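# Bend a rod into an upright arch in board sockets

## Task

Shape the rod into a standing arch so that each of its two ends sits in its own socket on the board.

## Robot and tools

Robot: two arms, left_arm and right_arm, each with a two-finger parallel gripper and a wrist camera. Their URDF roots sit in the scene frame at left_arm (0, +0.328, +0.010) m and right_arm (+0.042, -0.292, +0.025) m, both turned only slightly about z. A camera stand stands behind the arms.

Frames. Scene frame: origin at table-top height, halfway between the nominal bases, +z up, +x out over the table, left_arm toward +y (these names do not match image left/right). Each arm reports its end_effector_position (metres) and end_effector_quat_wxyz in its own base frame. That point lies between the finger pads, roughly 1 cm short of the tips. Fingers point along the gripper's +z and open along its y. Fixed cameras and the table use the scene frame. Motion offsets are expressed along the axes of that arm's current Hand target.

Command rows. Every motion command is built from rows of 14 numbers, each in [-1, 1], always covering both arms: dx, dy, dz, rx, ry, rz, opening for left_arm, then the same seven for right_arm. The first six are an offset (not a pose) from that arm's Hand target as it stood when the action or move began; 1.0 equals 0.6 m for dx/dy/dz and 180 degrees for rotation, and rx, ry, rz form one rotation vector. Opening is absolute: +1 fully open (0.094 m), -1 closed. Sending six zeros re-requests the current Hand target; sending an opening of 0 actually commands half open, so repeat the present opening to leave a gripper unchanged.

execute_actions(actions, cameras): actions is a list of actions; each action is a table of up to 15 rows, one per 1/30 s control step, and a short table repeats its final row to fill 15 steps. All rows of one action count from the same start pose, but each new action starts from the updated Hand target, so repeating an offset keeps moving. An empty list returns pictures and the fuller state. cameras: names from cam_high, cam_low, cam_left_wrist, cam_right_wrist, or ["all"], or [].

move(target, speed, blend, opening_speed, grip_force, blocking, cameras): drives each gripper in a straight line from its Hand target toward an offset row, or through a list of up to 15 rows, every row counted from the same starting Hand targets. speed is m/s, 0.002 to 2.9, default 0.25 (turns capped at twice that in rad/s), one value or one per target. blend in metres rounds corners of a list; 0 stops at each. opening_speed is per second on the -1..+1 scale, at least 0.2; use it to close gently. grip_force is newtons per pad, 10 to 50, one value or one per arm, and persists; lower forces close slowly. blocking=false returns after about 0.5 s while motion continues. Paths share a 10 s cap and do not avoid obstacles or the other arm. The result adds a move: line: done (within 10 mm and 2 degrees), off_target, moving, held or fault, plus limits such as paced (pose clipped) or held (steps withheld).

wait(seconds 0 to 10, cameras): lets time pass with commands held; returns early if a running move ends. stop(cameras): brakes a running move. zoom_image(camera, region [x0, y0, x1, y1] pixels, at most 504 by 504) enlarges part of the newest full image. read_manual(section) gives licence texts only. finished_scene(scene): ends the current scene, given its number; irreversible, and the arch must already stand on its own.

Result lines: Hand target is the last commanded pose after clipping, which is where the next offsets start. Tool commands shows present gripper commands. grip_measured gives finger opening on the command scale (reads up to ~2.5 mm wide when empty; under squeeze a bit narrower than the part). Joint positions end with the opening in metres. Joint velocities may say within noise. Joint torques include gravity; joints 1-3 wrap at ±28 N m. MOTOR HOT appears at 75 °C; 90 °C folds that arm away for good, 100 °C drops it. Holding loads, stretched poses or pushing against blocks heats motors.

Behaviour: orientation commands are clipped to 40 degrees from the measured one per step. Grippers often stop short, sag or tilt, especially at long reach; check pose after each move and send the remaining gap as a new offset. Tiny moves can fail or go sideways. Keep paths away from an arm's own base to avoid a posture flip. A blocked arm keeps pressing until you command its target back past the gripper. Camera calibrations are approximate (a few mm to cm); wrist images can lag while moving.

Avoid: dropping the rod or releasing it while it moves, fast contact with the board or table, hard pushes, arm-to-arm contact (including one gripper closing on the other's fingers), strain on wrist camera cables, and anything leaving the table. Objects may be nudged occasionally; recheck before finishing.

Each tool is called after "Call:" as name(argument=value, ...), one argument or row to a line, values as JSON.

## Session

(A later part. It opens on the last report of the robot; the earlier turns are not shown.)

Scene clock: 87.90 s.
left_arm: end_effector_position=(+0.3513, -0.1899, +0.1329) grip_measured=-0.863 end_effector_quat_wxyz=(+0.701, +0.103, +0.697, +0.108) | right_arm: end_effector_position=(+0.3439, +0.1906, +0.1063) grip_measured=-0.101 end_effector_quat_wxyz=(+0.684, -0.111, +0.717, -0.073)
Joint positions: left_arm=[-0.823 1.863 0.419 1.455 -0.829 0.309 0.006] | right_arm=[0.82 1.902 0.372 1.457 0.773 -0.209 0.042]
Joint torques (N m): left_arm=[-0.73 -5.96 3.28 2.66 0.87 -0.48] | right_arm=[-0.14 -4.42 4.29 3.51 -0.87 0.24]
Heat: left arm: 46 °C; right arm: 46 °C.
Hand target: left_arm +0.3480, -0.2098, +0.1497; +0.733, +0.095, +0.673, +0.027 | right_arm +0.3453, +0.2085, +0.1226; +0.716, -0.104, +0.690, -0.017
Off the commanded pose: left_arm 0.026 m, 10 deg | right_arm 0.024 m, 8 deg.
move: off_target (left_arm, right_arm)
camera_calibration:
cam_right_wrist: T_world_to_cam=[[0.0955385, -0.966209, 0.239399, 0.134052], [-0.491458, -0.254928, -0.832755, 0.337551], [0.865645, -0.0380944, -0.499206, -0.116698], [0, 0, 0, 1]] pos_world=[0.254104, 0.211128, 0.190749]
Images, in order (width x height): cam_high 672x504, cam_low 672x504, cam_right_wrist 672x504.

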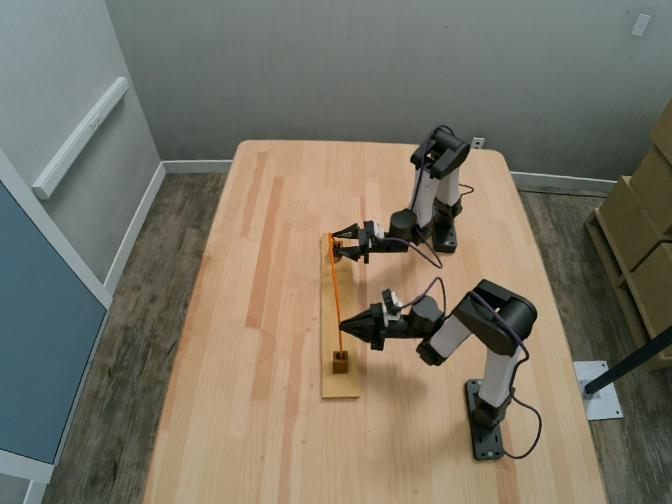

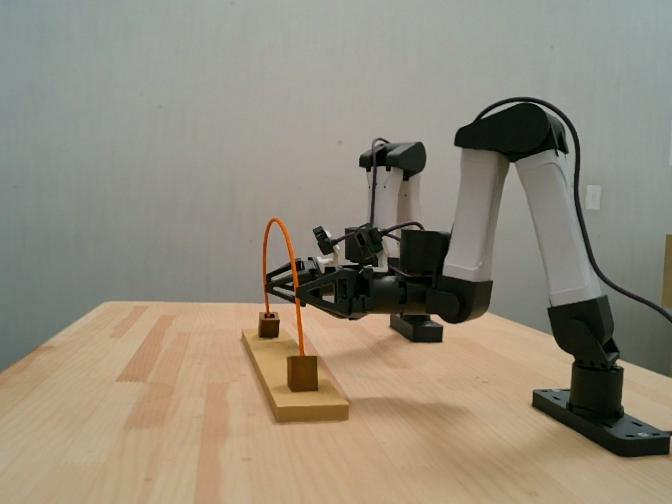

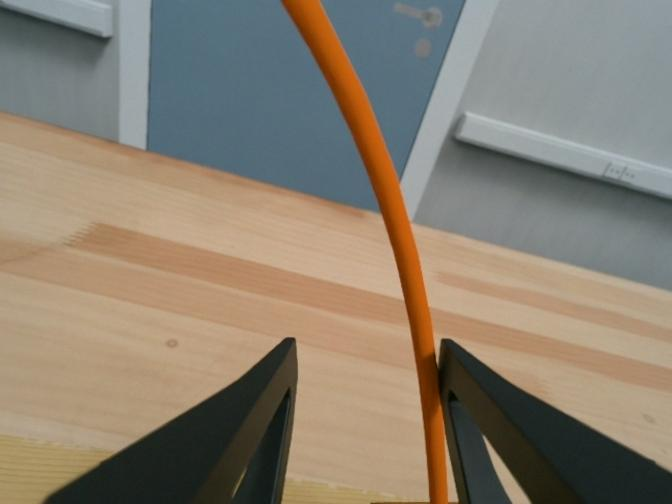

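Call:
move(
  target=[0, 0, 0, 0, 0, 0, -1.0, 0, 0, 0.0, 0, 0, 0, 0.7],
  speed=0.05,
  opening_speed=0.4,
  cameras=["cam_high", "cam_low", "cam_right_wrist"],
)

Call:
zoom_image(
  camera="cam_low",
  region=[235, 200, 345, 420],
)

Scene clock: 91.20 s.
left_arm: end_effector_position=(+0.3508, -0.1918, +0.1320) grip_measured=-0.863 end_effector_quat_wxyz=(+0.701, +0.109, +0.697, +0.104) | right_arm: end_effector_position=(+0.3431, +0.1995, +0.1009) grip_measured=+0.698 end_effector_quat_wxyz=(+0.681, -0.132, +0.718, -0.058)
Joint positions: left_arm=[-0.823 1.863 0.416 1.455 -0.815 0.309 0.006] | right_arm=[0.82 1.916 0.372 1.457 0.72 -0.209 0.08]
Joint torques (N m): left_arm=[-0.66 -5.86 3.48 2.68 0.75 -0.48] | right_arm=[-0.34 -5.44 4.26 3.62 -0.32 0.24]
Heat: left arm: 47 °C; right arm: 47 °C.
Hand target: left_arm +0.3480, -0.2098, +0.1497; +0.733, +0.095, +0.673, +0.027 | right_arm +0.3453, +0.2085, +0.1226; +0.716, -0.104, +0.690, -0.017
Off the commanded pose: left_arm 0.025 m, 10 deg | right_arm 0.024 m, 8 deg.
move: off_target (left_arm, right_arm)
camera_calibration:
cam_right_wrist: T_world_to_cam=[[0.148611, -0.958096, 0.24488, 0.123639], [-0.487713, -0.286429, -0.824678, 0.33916], [0.860262, 0.00312471, -0.509843, -0.123682], [0, 0, 0, 1]] pos_world=[0.253438, 0.21599, 0.186363]
Images, in order (width x height): cam_high 672x504, cam_low 672x504, cam_right_wrist 672x504.

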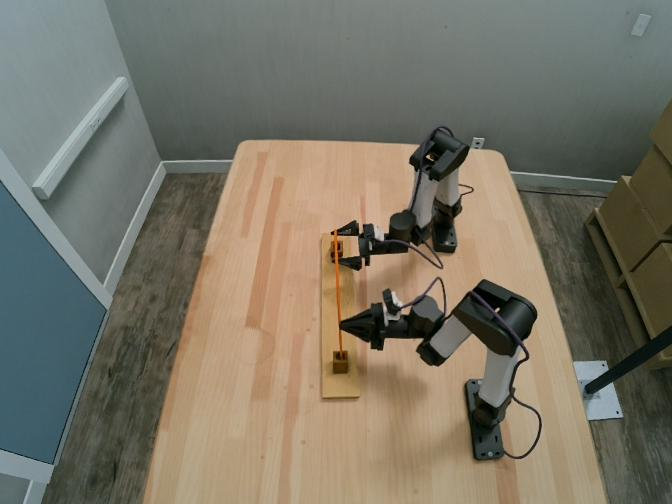

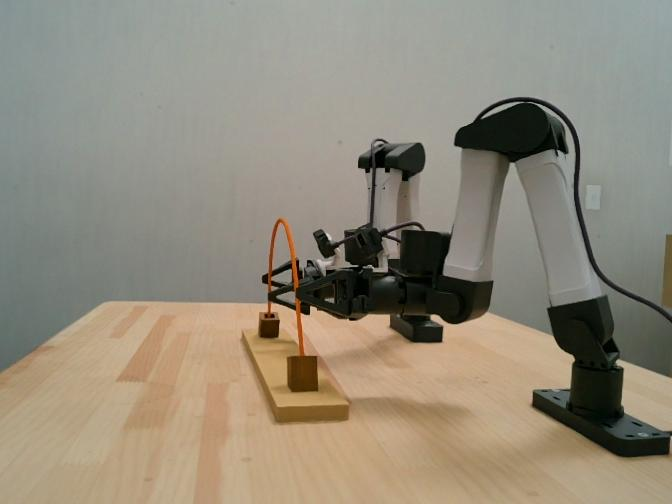

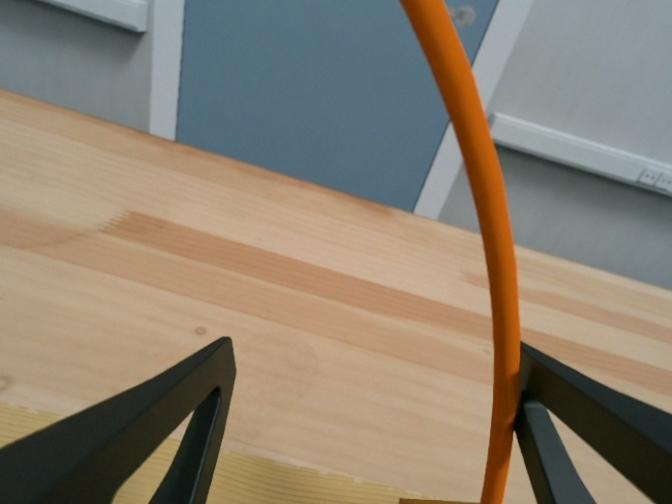

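Scaled by 2.291 from the camera's 672x504 image, which has a finer 960x720 frame.

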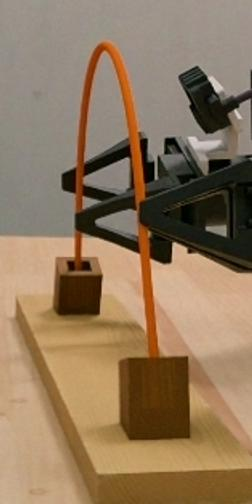

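Call:
move(
  target=[
    [0, 0, 0, 0, 0, 0, -1.0, 0.0018, -0.05, -0.0062, 0, 0, 0, 0.7],
    [0, 0, 0, 0, 0, 0, -1.0, 0.0018, -0.05, -0.0062, 0, 0, 0, -0.5],
  ],
  speed=0.05,
  opening_speed=0.5,
  cameras=["cam_high", "cam_low", "cam_right_wrist"],
)

Call:
zoom_image(
  camera="cam_low",
  region=[235, 200, 345, 420],
)

Scene clock: 99.80 s.
left_arm: end_effector_position=(+0.3508, -0.1918, +0.1320) grip_measured=-0.863 end_effector_quat_wxyz=(+0.701, +0.109, +0.697, +0.104) | right_arm: end_effector_position=(+0.3467, +0.1713, +0.0950) grip_measured=-0.498 end_effector_quat_wxyz=(+0.671, -0.133, +0.727, -0.063)
Joint positions: left_arm=[-0.823 1.863 0.416 1.455 -0.815 0.309 0.006] | right_arm=[0.731 1.883 0.309 1.457 0.641 -0.205 0.024]
Joint torques (N m): left_arm=[-0.66 -5.87 3.47 2.68 0.74 -0.48] | right_arm=[-0.31 -8.62 2.47 3.71 -0.39 0.25]
Motor temperatures (°C): left_arm=[22 28 33 48 24 23 24] | right_arm=[26 27 35 49 26 23 23]
Heat: left arm: 48 °C; right arm: 49 °C.
Hand target: left_arm +0.3480, -0.2098, +0.1497; +0.733, +0.095, +0.673, +0.027 | right_arm +0.3452, +0.1785, +0.1266; +0.716, -0.104, +0.690, -0.017
Off the commanded pose: left_arm 0.025 m, 10 deg | right_arm 0.032 m, 9 deg.
joint sent to its limit (right arm) — joint 4 (wrist pitch), upper limit. The joint targets are off in position, not in orientation.
move: off_target (left_arm, right_arm); target 2's new opening was sent with right_arm's hand 0.033 m and 9 deg from that target
camera_calibration:
cam_right_wrist: T_world_to_cam=[[0.145718, -0.957069, 0.250568, 0.0977689], [-0.512539, -0.289664, -0.808331, 0.335589], [0.846209, -0.0106378, -0.532745, -0.120282], [0, 0, 0, 1]] pos_world=[0.259539, 0.1895, 0.18269]
Images, in order (width x height): cam_high 672x504, cam_low 672x504, cam_right_wrist 672x504.

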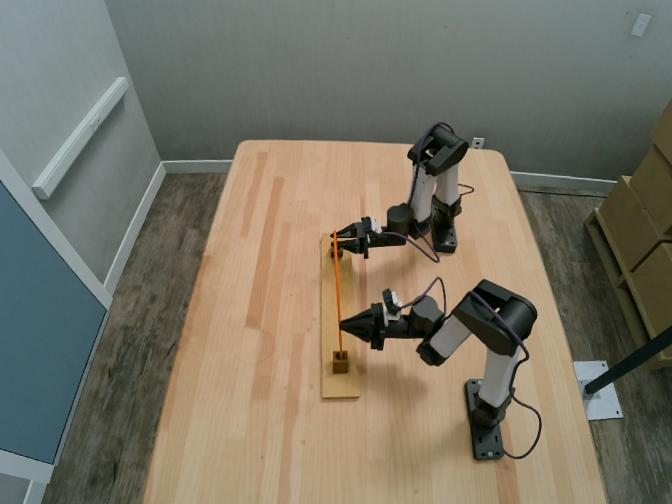

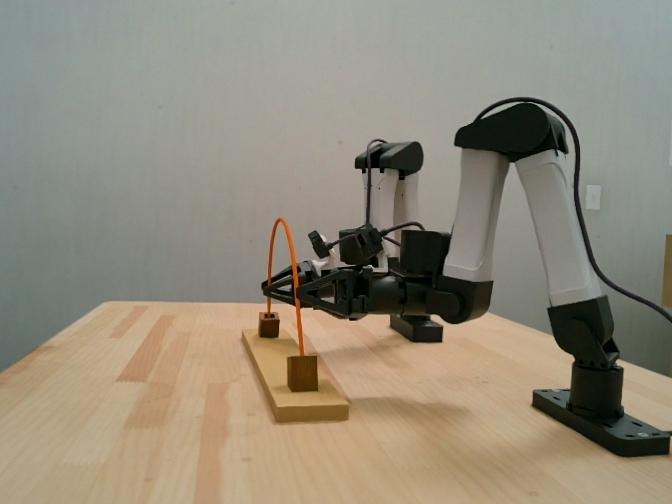

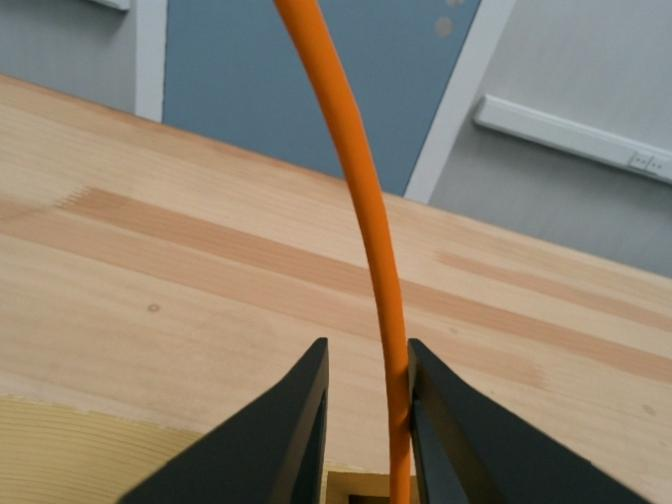

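Scaled by 2.291 from the camera's 672x504 image, which has a finer 960x720 frame.

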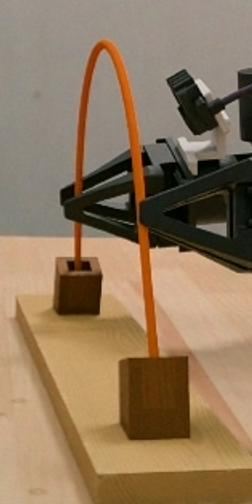

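Call:
move(
  target=[
    [0, 0, 0, 0, 0, 0, -1.0, 0, -0.008, 0, 0, 0, 0, -0.5],
    [0, 0, 0, 0, 0, 0, -1.0, 0, -0.008, 0, 0, 0, 0, -1.0],
  ],
  speed=0.05,
  opening_speed=0.5,
  grip_force=[50, 30],
  cameras=["cam_right_wrist"],
)

Scene clock: 103.90 s.
left_arm: end_effector_position=(+0.3508, -0.1920, +0.1320) grip_measured=-0.863 end_effector_quat_wxyz=(+0.701, +0.110, +0.697, +0.104) | right_arm: end_effector_position=(+0.3480, +0.1631, +0.0974) grip_measured=-0.876 end_effector_quat_wxyz=(+0.671, -0.127, +0.727, -0.069)
Joint positions: left_arm=[-0.823 1.863 0.416 1.455 -0.813 0.309 0.006] | right_arm=[0.711 1.867 0.298 1.457 0.638 -0.209 0.006]
Joint torques (N m): left_arm=[-0.66 -5.85 3.48 2.68 0.73 -0.48] | right_arm=[-0.06 -8.21 2.4 3.71 -0.56 0.3]
Heat: left arm: 49 °C; right arm: 49 °C.
Hand target: left_arm +0.3480, -0.2098, +0.1497; +0.733, +0.095, +0.673, +0.027 | right_arm +0.3458, +0.1738, +0.1274; +0.716, -0.104, +0.690, -0.017
Off the commanded pose: left_arm 0.025 m, 10 deg | right_arm 0.032 m, 9 deg.
joint sent to its limit (right arm) — joint 4 (wrist pitch), upper limit. The joint targets are off in position, not in orientation.
grip_force (N): 50, 30
move: off_target (left_arm, right_arm); target 2's new opening was sent with right_arm's hand 0.032 m and 9 deg from that target
camera_calibration:
cam_right_wrist: T_world_to_cam=[[0.128975, -0.959025, 0.252264, 0.0951625], [-0.514337, -0.282191, -0.809831, 0.335417], [0.847834, -0.0253007, -0.529657, -0.118637], [0, 0, 0, 1]] pos_world=[0.260828, 0.182913, 0.184788]
Images, in order (width x height): cam_right_wrist 672x504.

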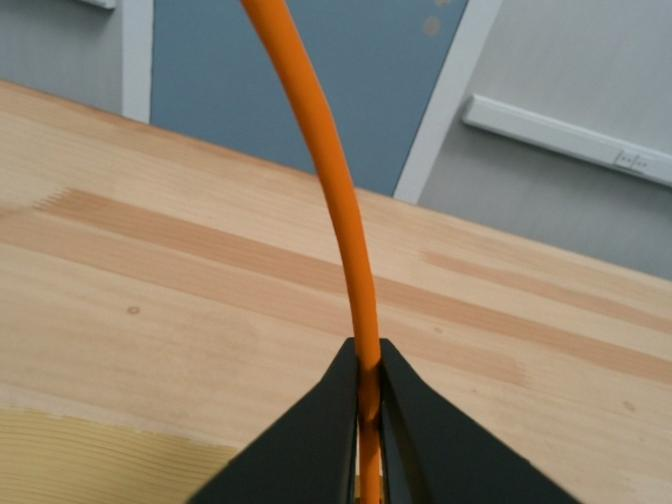

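Call:
move(
  target=[
    [0.0039, 0.0229, -0.0024, 0, 0, 0, -1.0, 0, 0, 0, 0, 0, 0, -1.0],
    [0.0039, 0.0229, -0.0024, 0, 0, 0, 0.7, 0, 0, 0, 0, 0, 0, -1.0],
  ],
  speed=0.05,
  opening_speed=0.5,
  cameras=["all"],
)

Call:
zoom_image(
  camera="cam_low",
  region=[235, 200, 345, 420],
)

Call:
zoom_image(
  camera="cam_high",
  region=[315, 210, 365, 390],
)

Scene clock: 111.17 s.
left_arm: end_effector_position=(+0.3501, -0.1921, +0.1295) grip_measured=+0.697 end_effector_quat_wxyz=(+0.703, +0.119, +0.699, +0.061) | right_arm: end_effector_position=(+0.3483, +0.1618, +0.0974) grip_measured=-0.877 end_effector_quat_wxyz=(+0.671, -0.126, +0.727, -0.072)
Joint positions: left_arm=[-0.789 1.842 0.379 1.457 -0.707 0.252 0.08] | right_arm=[0.71 1.867 0.298 1.457 0.642 -0.212 0.006]
Joint torques (N m): left_arm=[-0.14 -5.29 3.22 2.91 0.08 -0.02] | right_arm=[0.06 -8.27 2.39 3.71 -0.61 0.34]
Heat: left arm: 50 °C; right arm: 51 °C.
Hand target: left_arm +0.3480, -0.1958, +0.1497; +0.733, +0.095, +0.673, +0.027 | right_arm +0.3458, +0.1738, +0.1274; +0.716, -0.104, +0.690, -0.017
Off the commanded pose: left_arm 0.021 m, 7 deg | right_arm 0.032 m, 9 deg.
joint sent to its limit (left arm) — joint 4 (wrist pitch), upper limit. The joint targets are off in position, not in orientation.
joint sent to its limit (right arm) — joint 4 (wrist pitch), upper limit. The joint targets are off in position, not in orientation.
grip_force (N): 50, 30
move: off_target (left_arm, right_arm); target 2's new opening was sent with left_arm's hand 0.019 m and 9 deg from that target
camera_calibration:
cam_left_wrist: T_world_to_cam=[[-0.0310078, -0.963976, -0.264177, -0.130842], [-0.42295, 0.25213, -0.87037, 0.344391], [0.905622, 0.0847456, -0.415532, -0.128312], [0, 0, 0, 1]] pos_world=[0.257805, -0.202086, 0.211865]
cam_right_wrist: T_world_to_cam=[[0.123255, -0.958861, 0.255722, 0.0954876], [-0.51552, -0.282055, -0.809126, 0.335555], [0.847967, -0.0321009, -0.529076, -0.117939], [0, 0, 0, 1]] pos_world=[0.261225, 0.182419, 0.184689]

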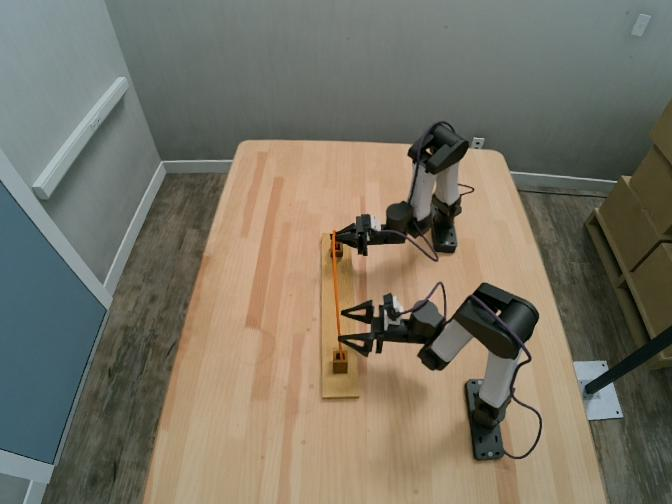

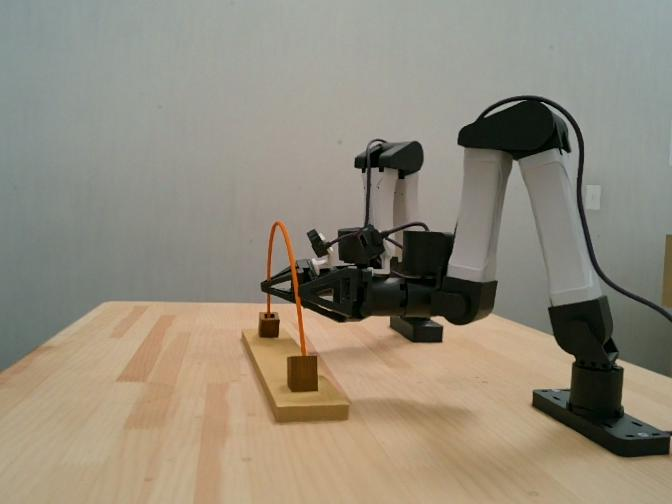

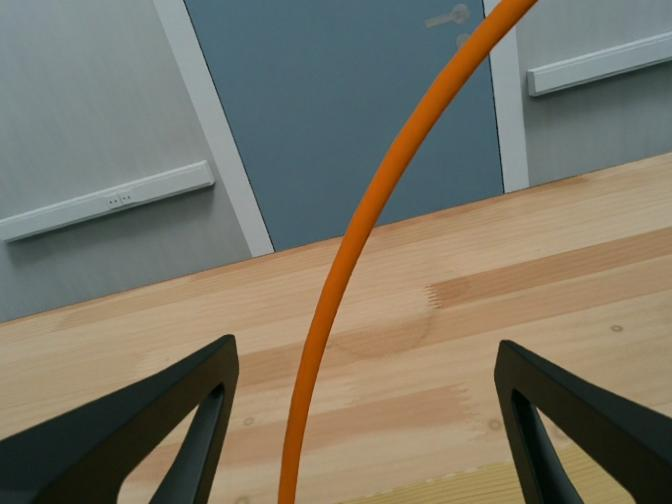

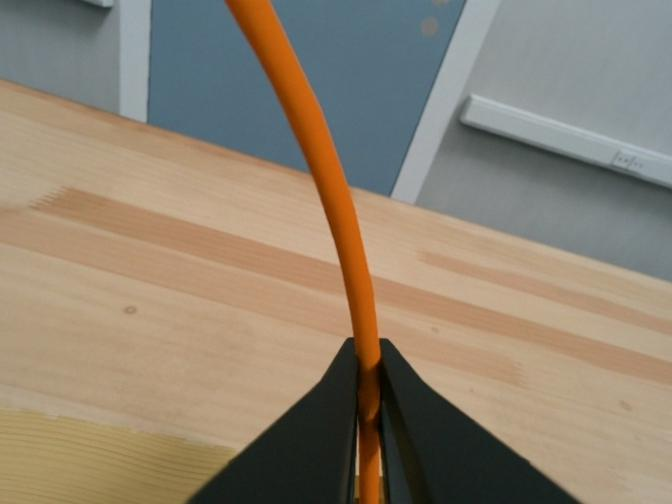

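Scaled by 2.291 from the camera's 672x504 image, which has a finer 960x720 frame.

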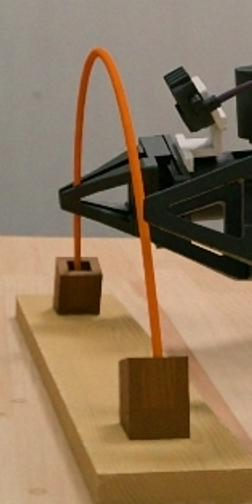

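Scaled by 2.800 from the camera's 672x504 image, which has a finer 960x720 frame.

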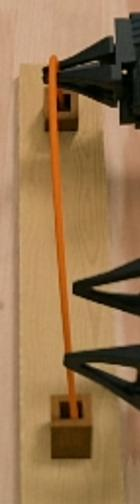

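Call:
move(
  target=[-0.0282, -0.0087, -0.0807, 0.0072, 0.0432, -0.0071, 0.7, -0.0042, 0.0007, -0.0232, -0.0219, -0.0038, 0.0006, -1.0],
  speed=0.06,
  cameras=["cam_high", "cam_low"],
)

Call:
zoom_image(
  camera="cam_low",
  region=[235, 200, 345, 420],
)

Call:
zoom_image(
  camera="cam_high",
  region=[315, 210, 365, 390],
)

Scene clock: 116.07 s.
left_arm: end_effector_position=(+0.2980, -0.2007, +0.1539) grip_measured=+0.697 end_effector_quat_wxyz=(+0.681, +0.108, +0.724, +0.023) | right_arm: end_effector_position=(+0.3340, +0.1616, +0.0982) grip_measured=-0.877 end_effector_quat_wxyz=(+0.669, -0.150, +0.727, -0.050)
Joint positions: left_arm=[-0.964 1.478 0.309 1.062 -0.845 0.101 0.08] | right_arm=[0.71 1.809 0.231 1.457 0.578 -0.212 0.006]
Joint torques (N m): left_arm=[-0.66 -5.75 5.48 1.72 -0.27 -0.01] | right_arm=[-0.57 -7.92 2.35 3.75 -0.74 0.37]
Heat: left arm: 50 °C; right arm: 52 °C.
Hand target: left_arm +0.2979, -0.1988, +0.1617; +0.685, +0.093, +0.722, +0.018 | right_arm +0.3318, +0.1729, +0.1295; +0.716, -0.128, +0.686, +0.008
Off the commanded pose: left_arm 0.008 m, 2 deg | right_arm 0.033 m, 10 deg.
joint sent to its limit (right arm) — joint 4 (wrist pitch), upper limit. The joint targets are off in position, not in orientation.
grip_force (N): 50, 30
move: off_target (right_arm)
Images, in order (width x height): cam_high 672x504, cam_low 672x504.

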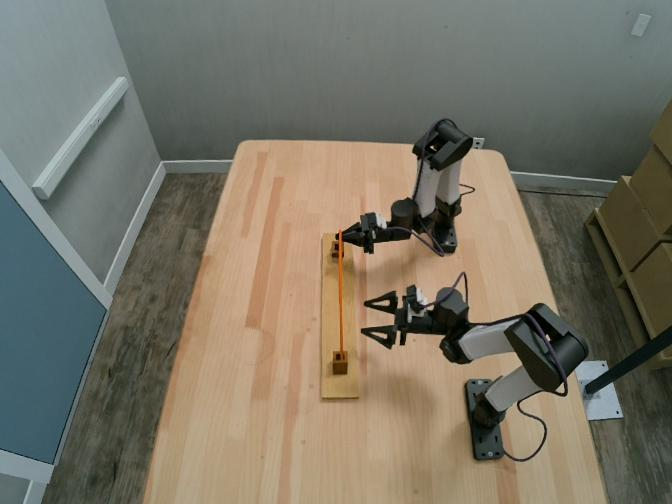

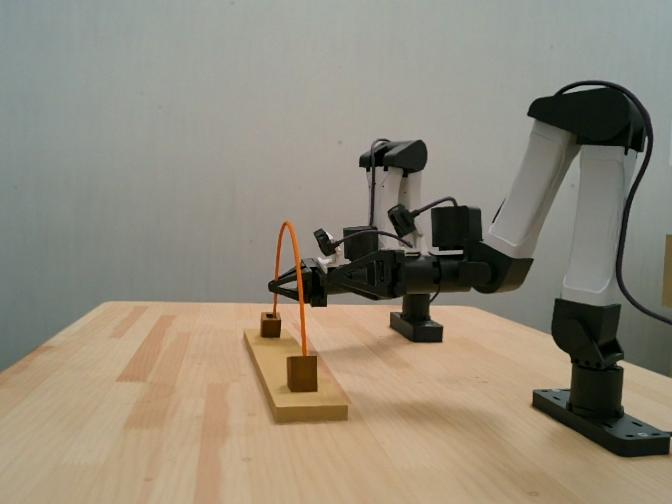

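Scaled by 2.291 from the camera's 672x504 image, which has a finer 960x720 frame.

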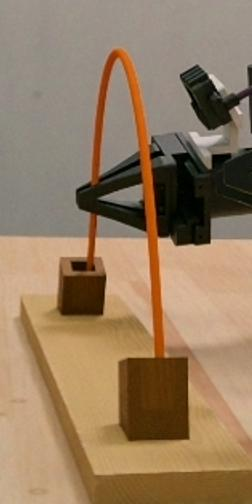

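Scaled by 2.800 from the camera's 672x504 image, which has a finer 960x720 frame.

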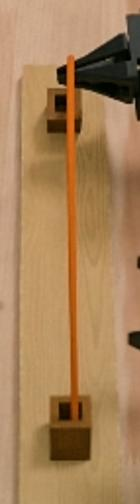

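Call:
move(
  target=[
    [0, 0, 0, 0, 0, 0, 0.7, 0.0022, -0.0129, -0.0026, 0, 0, 0, -1.0],
    [0, 0, 0, 0, 0, 0, 0.7, 0.0022, -0.0129, -0.0026, 0, 0, 0, 0.3],
  ],
  speed=0.05,
  opening_speed=0.3,
  cameras=["cam_high", "cam_low", "cam_right_wrist"],
)

Call:
zoom_image(
  camera="cam_low",
  region=[235, 200, 345, 420],
)

Call:
zoom_image(
  camera="cam_high",
  region=[315, 210, 365, 390],
)

Scene clock: 125.20 s.
left_arm: end_effector_position=(+0.2980, -0.2007, +0.1539) grip_measured=+0.697 end_effector_quat_wxyz=(+0.681, +0.108, +0.724, +0.023) | right_arm: end_effector_position=(+0.3311, +0.1638, +0.0971) grip_measured=+0.298 end_effector_quat_wxyz=(+0.667, -0.162, +0.727, -0.025)
Joint positions: left_arm=[-0.964 1.478 0.309 1.062 -0.845 0.101 0.08] | right_arm=[0.688 1.792 0.21 1.457 0.503 -0.197 0.061]
Joint torques (N m): left_arm=[-0.66 -5.78 5.49 1.72 -0.27 -0.01] | right_arm=[-0.85 -7.66 2.45 3.78 -0.32 0.24]
Heat: left arm: 46 °C; right arm: 53 °C.
Hand target: left_arm +0.2979, -0.1988, +0.1617; +0.685, +0.093, +0.722, +0.018 | right_arm +0.3318, +0.1649, +0.1295; +0.716, -0.128, +0.686, +0.008
Off the commanded pose: left_arm 0.008 m, 2 deg | right_arm 0.032 m, 9 deg.
joint sent to its limit (right arm) — joint 4 (wrist pitch), upper limit. The joint targets are off in position, not in orientation.
grip_force (N): 50, 30
move: off_target (right_arm); target 2's new opening was sent with right_arm's hand 0.031 m and 9 deg from that target
camera_calibration:
cam_right_wrist: T_world_to_cam=[[0.238962, -0.942529, 0.233529, 0.0607049], [-0.498943, -0.325502, -0.803184, 0.328084], [0.833038, 0.0754127, -0.548051, -0.114298], [0, 0, 0, 1]] pos_world=[0.244404, 0.172628, 0.186694]
Images, in order (width x height): cam_high 672x504, cam_low 672x504, cam_right_wrist 672x504.

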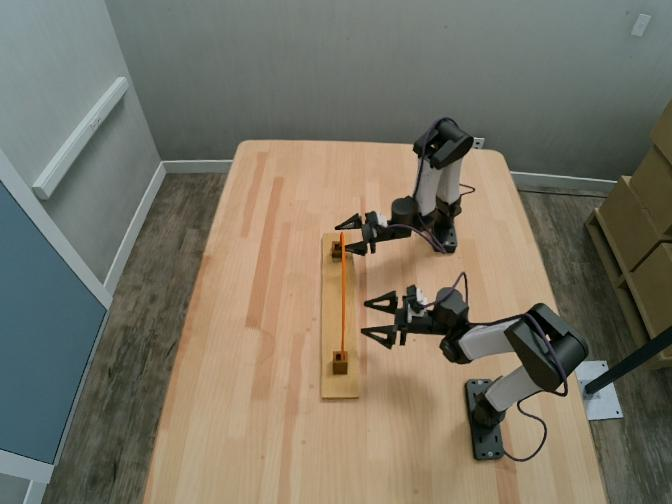

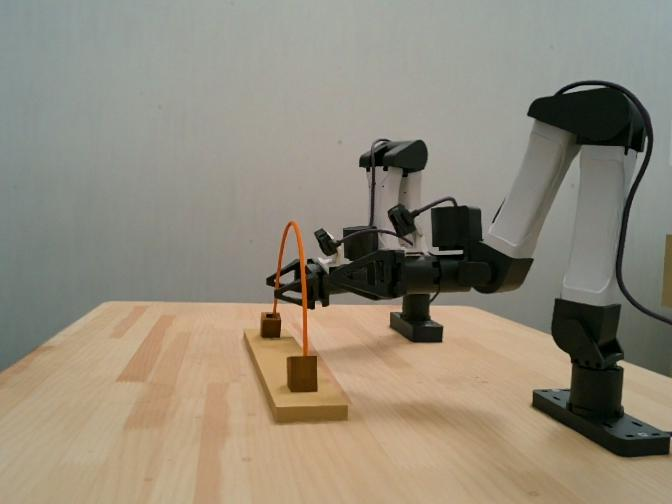

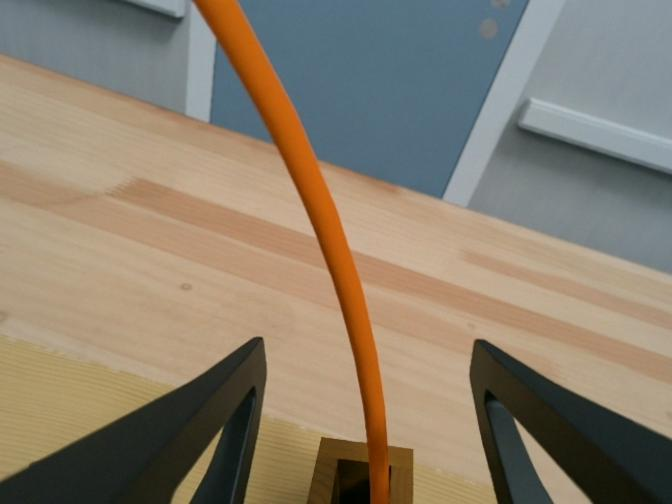

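Scaled by 2.291 from the camera's 672x504 image, which has a finer 960x720 frame.

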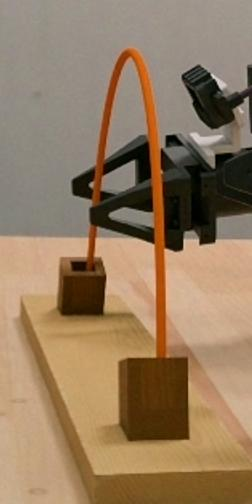

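Scaled by 2.800 from the camera's 672x504 image, which has a finer 960x720 frame.

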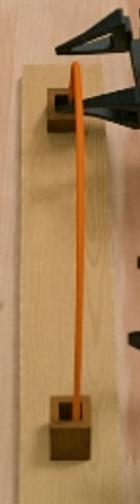

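Call:
move(
  target=[0, 0, 0, 0, 0, 0, 0.7, -0.0328, -0.0057, -0.116, -0.0115, 0.0656, 0, 0.3],
  speed=0.08,
  cameras=["cam_high", "cam_low"],
)

Call:
zoom_image(
  camera="cam_low",
  region=[235, 200, 345, 420],
)

Call:
zoom_image(
  camera="cam_high",
  region=[315, 210, 365, 390],
)

Scene clock: 129.07 s.
left_arm: end_effector_position=(+0.2980, -0.2007, +0.1539) grip_measured=+0.697 end_effector_quat_wxyz=(+0.681, +0.108, +0.724, +0.023) | right_arm: end_effector_position=(+0.2590, +0.1494, +0.1331) grip_measured=+0.298 end_effector_quat_wxyz=(+0.631, -0.160, +0.759, +0.000)
Joint positions: left_arm=[-0.964 1.478 0.309 1.062 -0.845 0.101 0.08] | right_arm=[0.892 0.947 0.117 0.568 0.668 -0.044 0.061]
Joint torques (N m): left_arm=[-0.66 -5.78 5.49 1.72 -0.27 -0.01] | right_arm=[-0.12 -2.48 9.59 2.03 0.08 0.23]
Heat: left arm: 45 °C; right arm: 53 °C.
Hand target: left_arm +0.2979, -0.1988, +0.1617; +0.685, +0.093, +0.722, +0.018 | right_arm +0.2630, +0.1513, +0.1477; +0.639, -0.141, +0.756, +0.007
Off the commanded pose: left_arm 0.008 m, 2 deg | right_arm 0.015 m, 2 deg.
grip_force (N): 50, 30
move: off_target (right_arm)
Images, in order (width x height): cam_high 672x504, cam_low 672x504.

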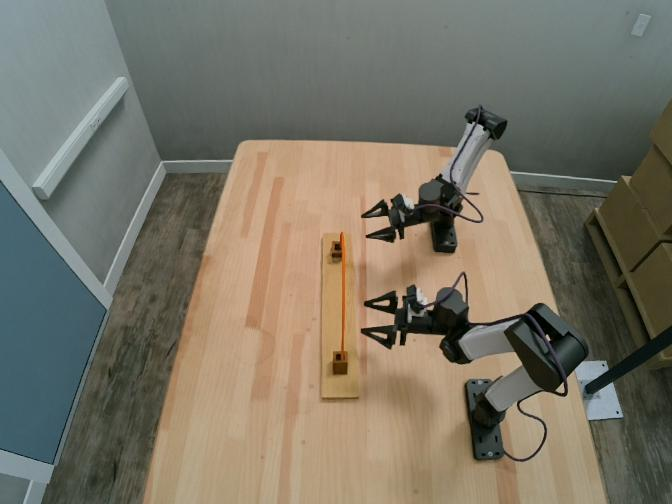

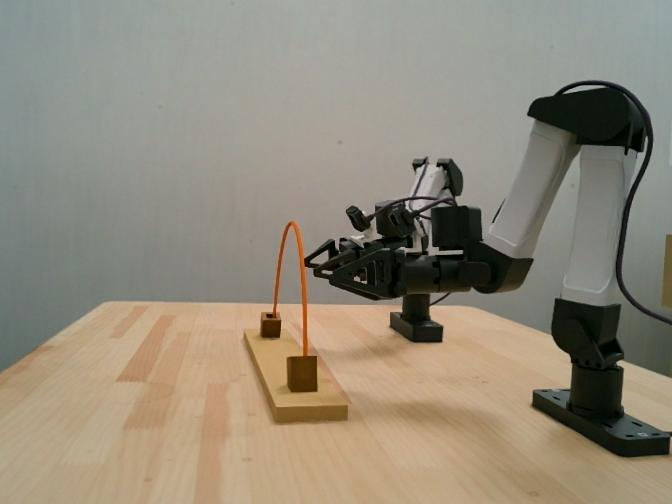

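Scaled by 2.291 from the camera's 672x504 image, which has a finer 960x720 frame.

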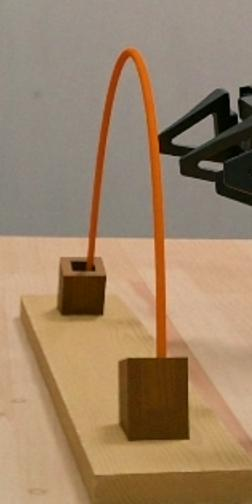

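Scaled by 2.800 from the camera's 672x504 image, which has a finer 960x720 frame.

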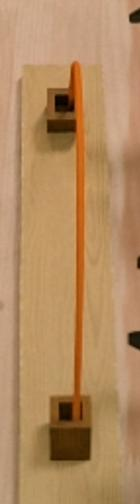

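Call:
wait(
  seconds=0.2,
  cameras=["cam_left_wrist", "cam_right_wrist"],
)

Scene clock: 131.90 s.
left_arm: end_effector_position=(+0.2980, -0.2007, +0.1539) grip_measured=+0.697 end_effector_quat_wxyz=(+0.681, +0.108, +0.724, +0.023) | right_arm: end_effector_position=(+0.2590, +0.1494, +0.1331) grip_measured=+0.298 end_effector_quat_wxyz=(+0.631, -0.160, +0.759, +0.000)
Joint positions: left_arm=[-0.964 1.478 0.309 1.062 -0.845 0.101 0.08] | right_arm=[0.892 0.947 0.117 0.568 0.668 -0.044 0.061]
Joint torques (N m): left_arm=[-0.65 -5.78 5.5 1.72 -0.27 -0.01] | right_arm=[-0.12 -2.48 9.58 2 0.08 0.25]
Heat: left arm: 45 °C; right arm: 51 °C.
Hand target: left_arm +0.2979, -0.1988, +0.1617; +0.685, +0.093, +0.722, +0.018 | right_arm +0.2630, +0.1513, +0.1477; +0.639, -0.141, +0.756, +0.007
Tool commands: left_gripper/opening=+0.7 right_gripper/opening=+0.3
Off the commanded pose: left_arm 0.008 m, 2 deg | right_arm 0.015 m, 2 deg.
grip_force (N): 50, 30
wait: 0.20 s; at rest from the start
camera_calibration:
cam_left_wrist: T_world_to_cam=[[-0.0781116, -0.977672, -0.195077, -0.133722], [-0.479097, 0.208411, -0.852661, 0.350975], [0.874279, 0.0268582, -0.484679, -0.0618916], [0, 0, 0, 1]] pos_world=[0.211816, -0.202221, 0.243179]
cam_right_wrist: T_world_to_cam=[[0.276177, -0.944268, 0.179123, 0.0539026], [-0.573612, -0.31148, -0.757594, 0.327443], [0.771165, 0.106483, -0.627667, -0.0114239], [0, 0, 0, 1]] pos_world=[0.181748, 0.154107, 0.231243]
Images, in order (width x height): cam_left_wrist 672x504, cam_right_wrist 672x504.

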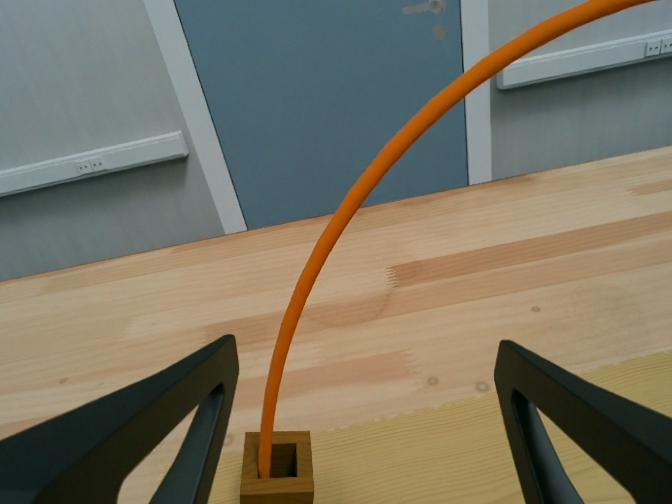

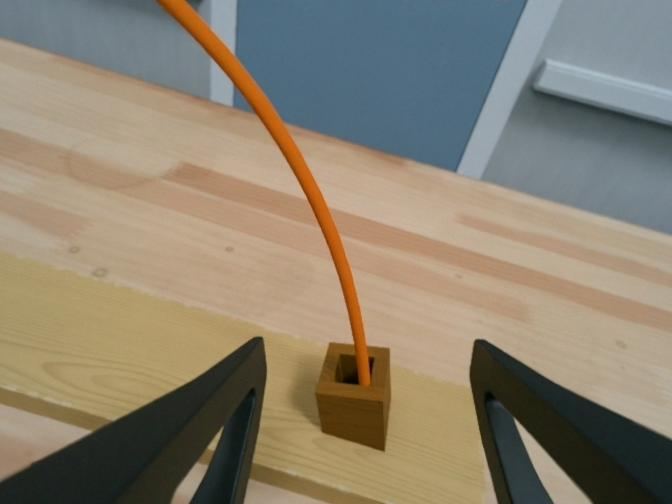

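Both rod ends are in their sockets and the arch is standing upright without the grippers touching it.

Call:
finished_scene(
  scene=3,
)

The scene is finished: the task was done.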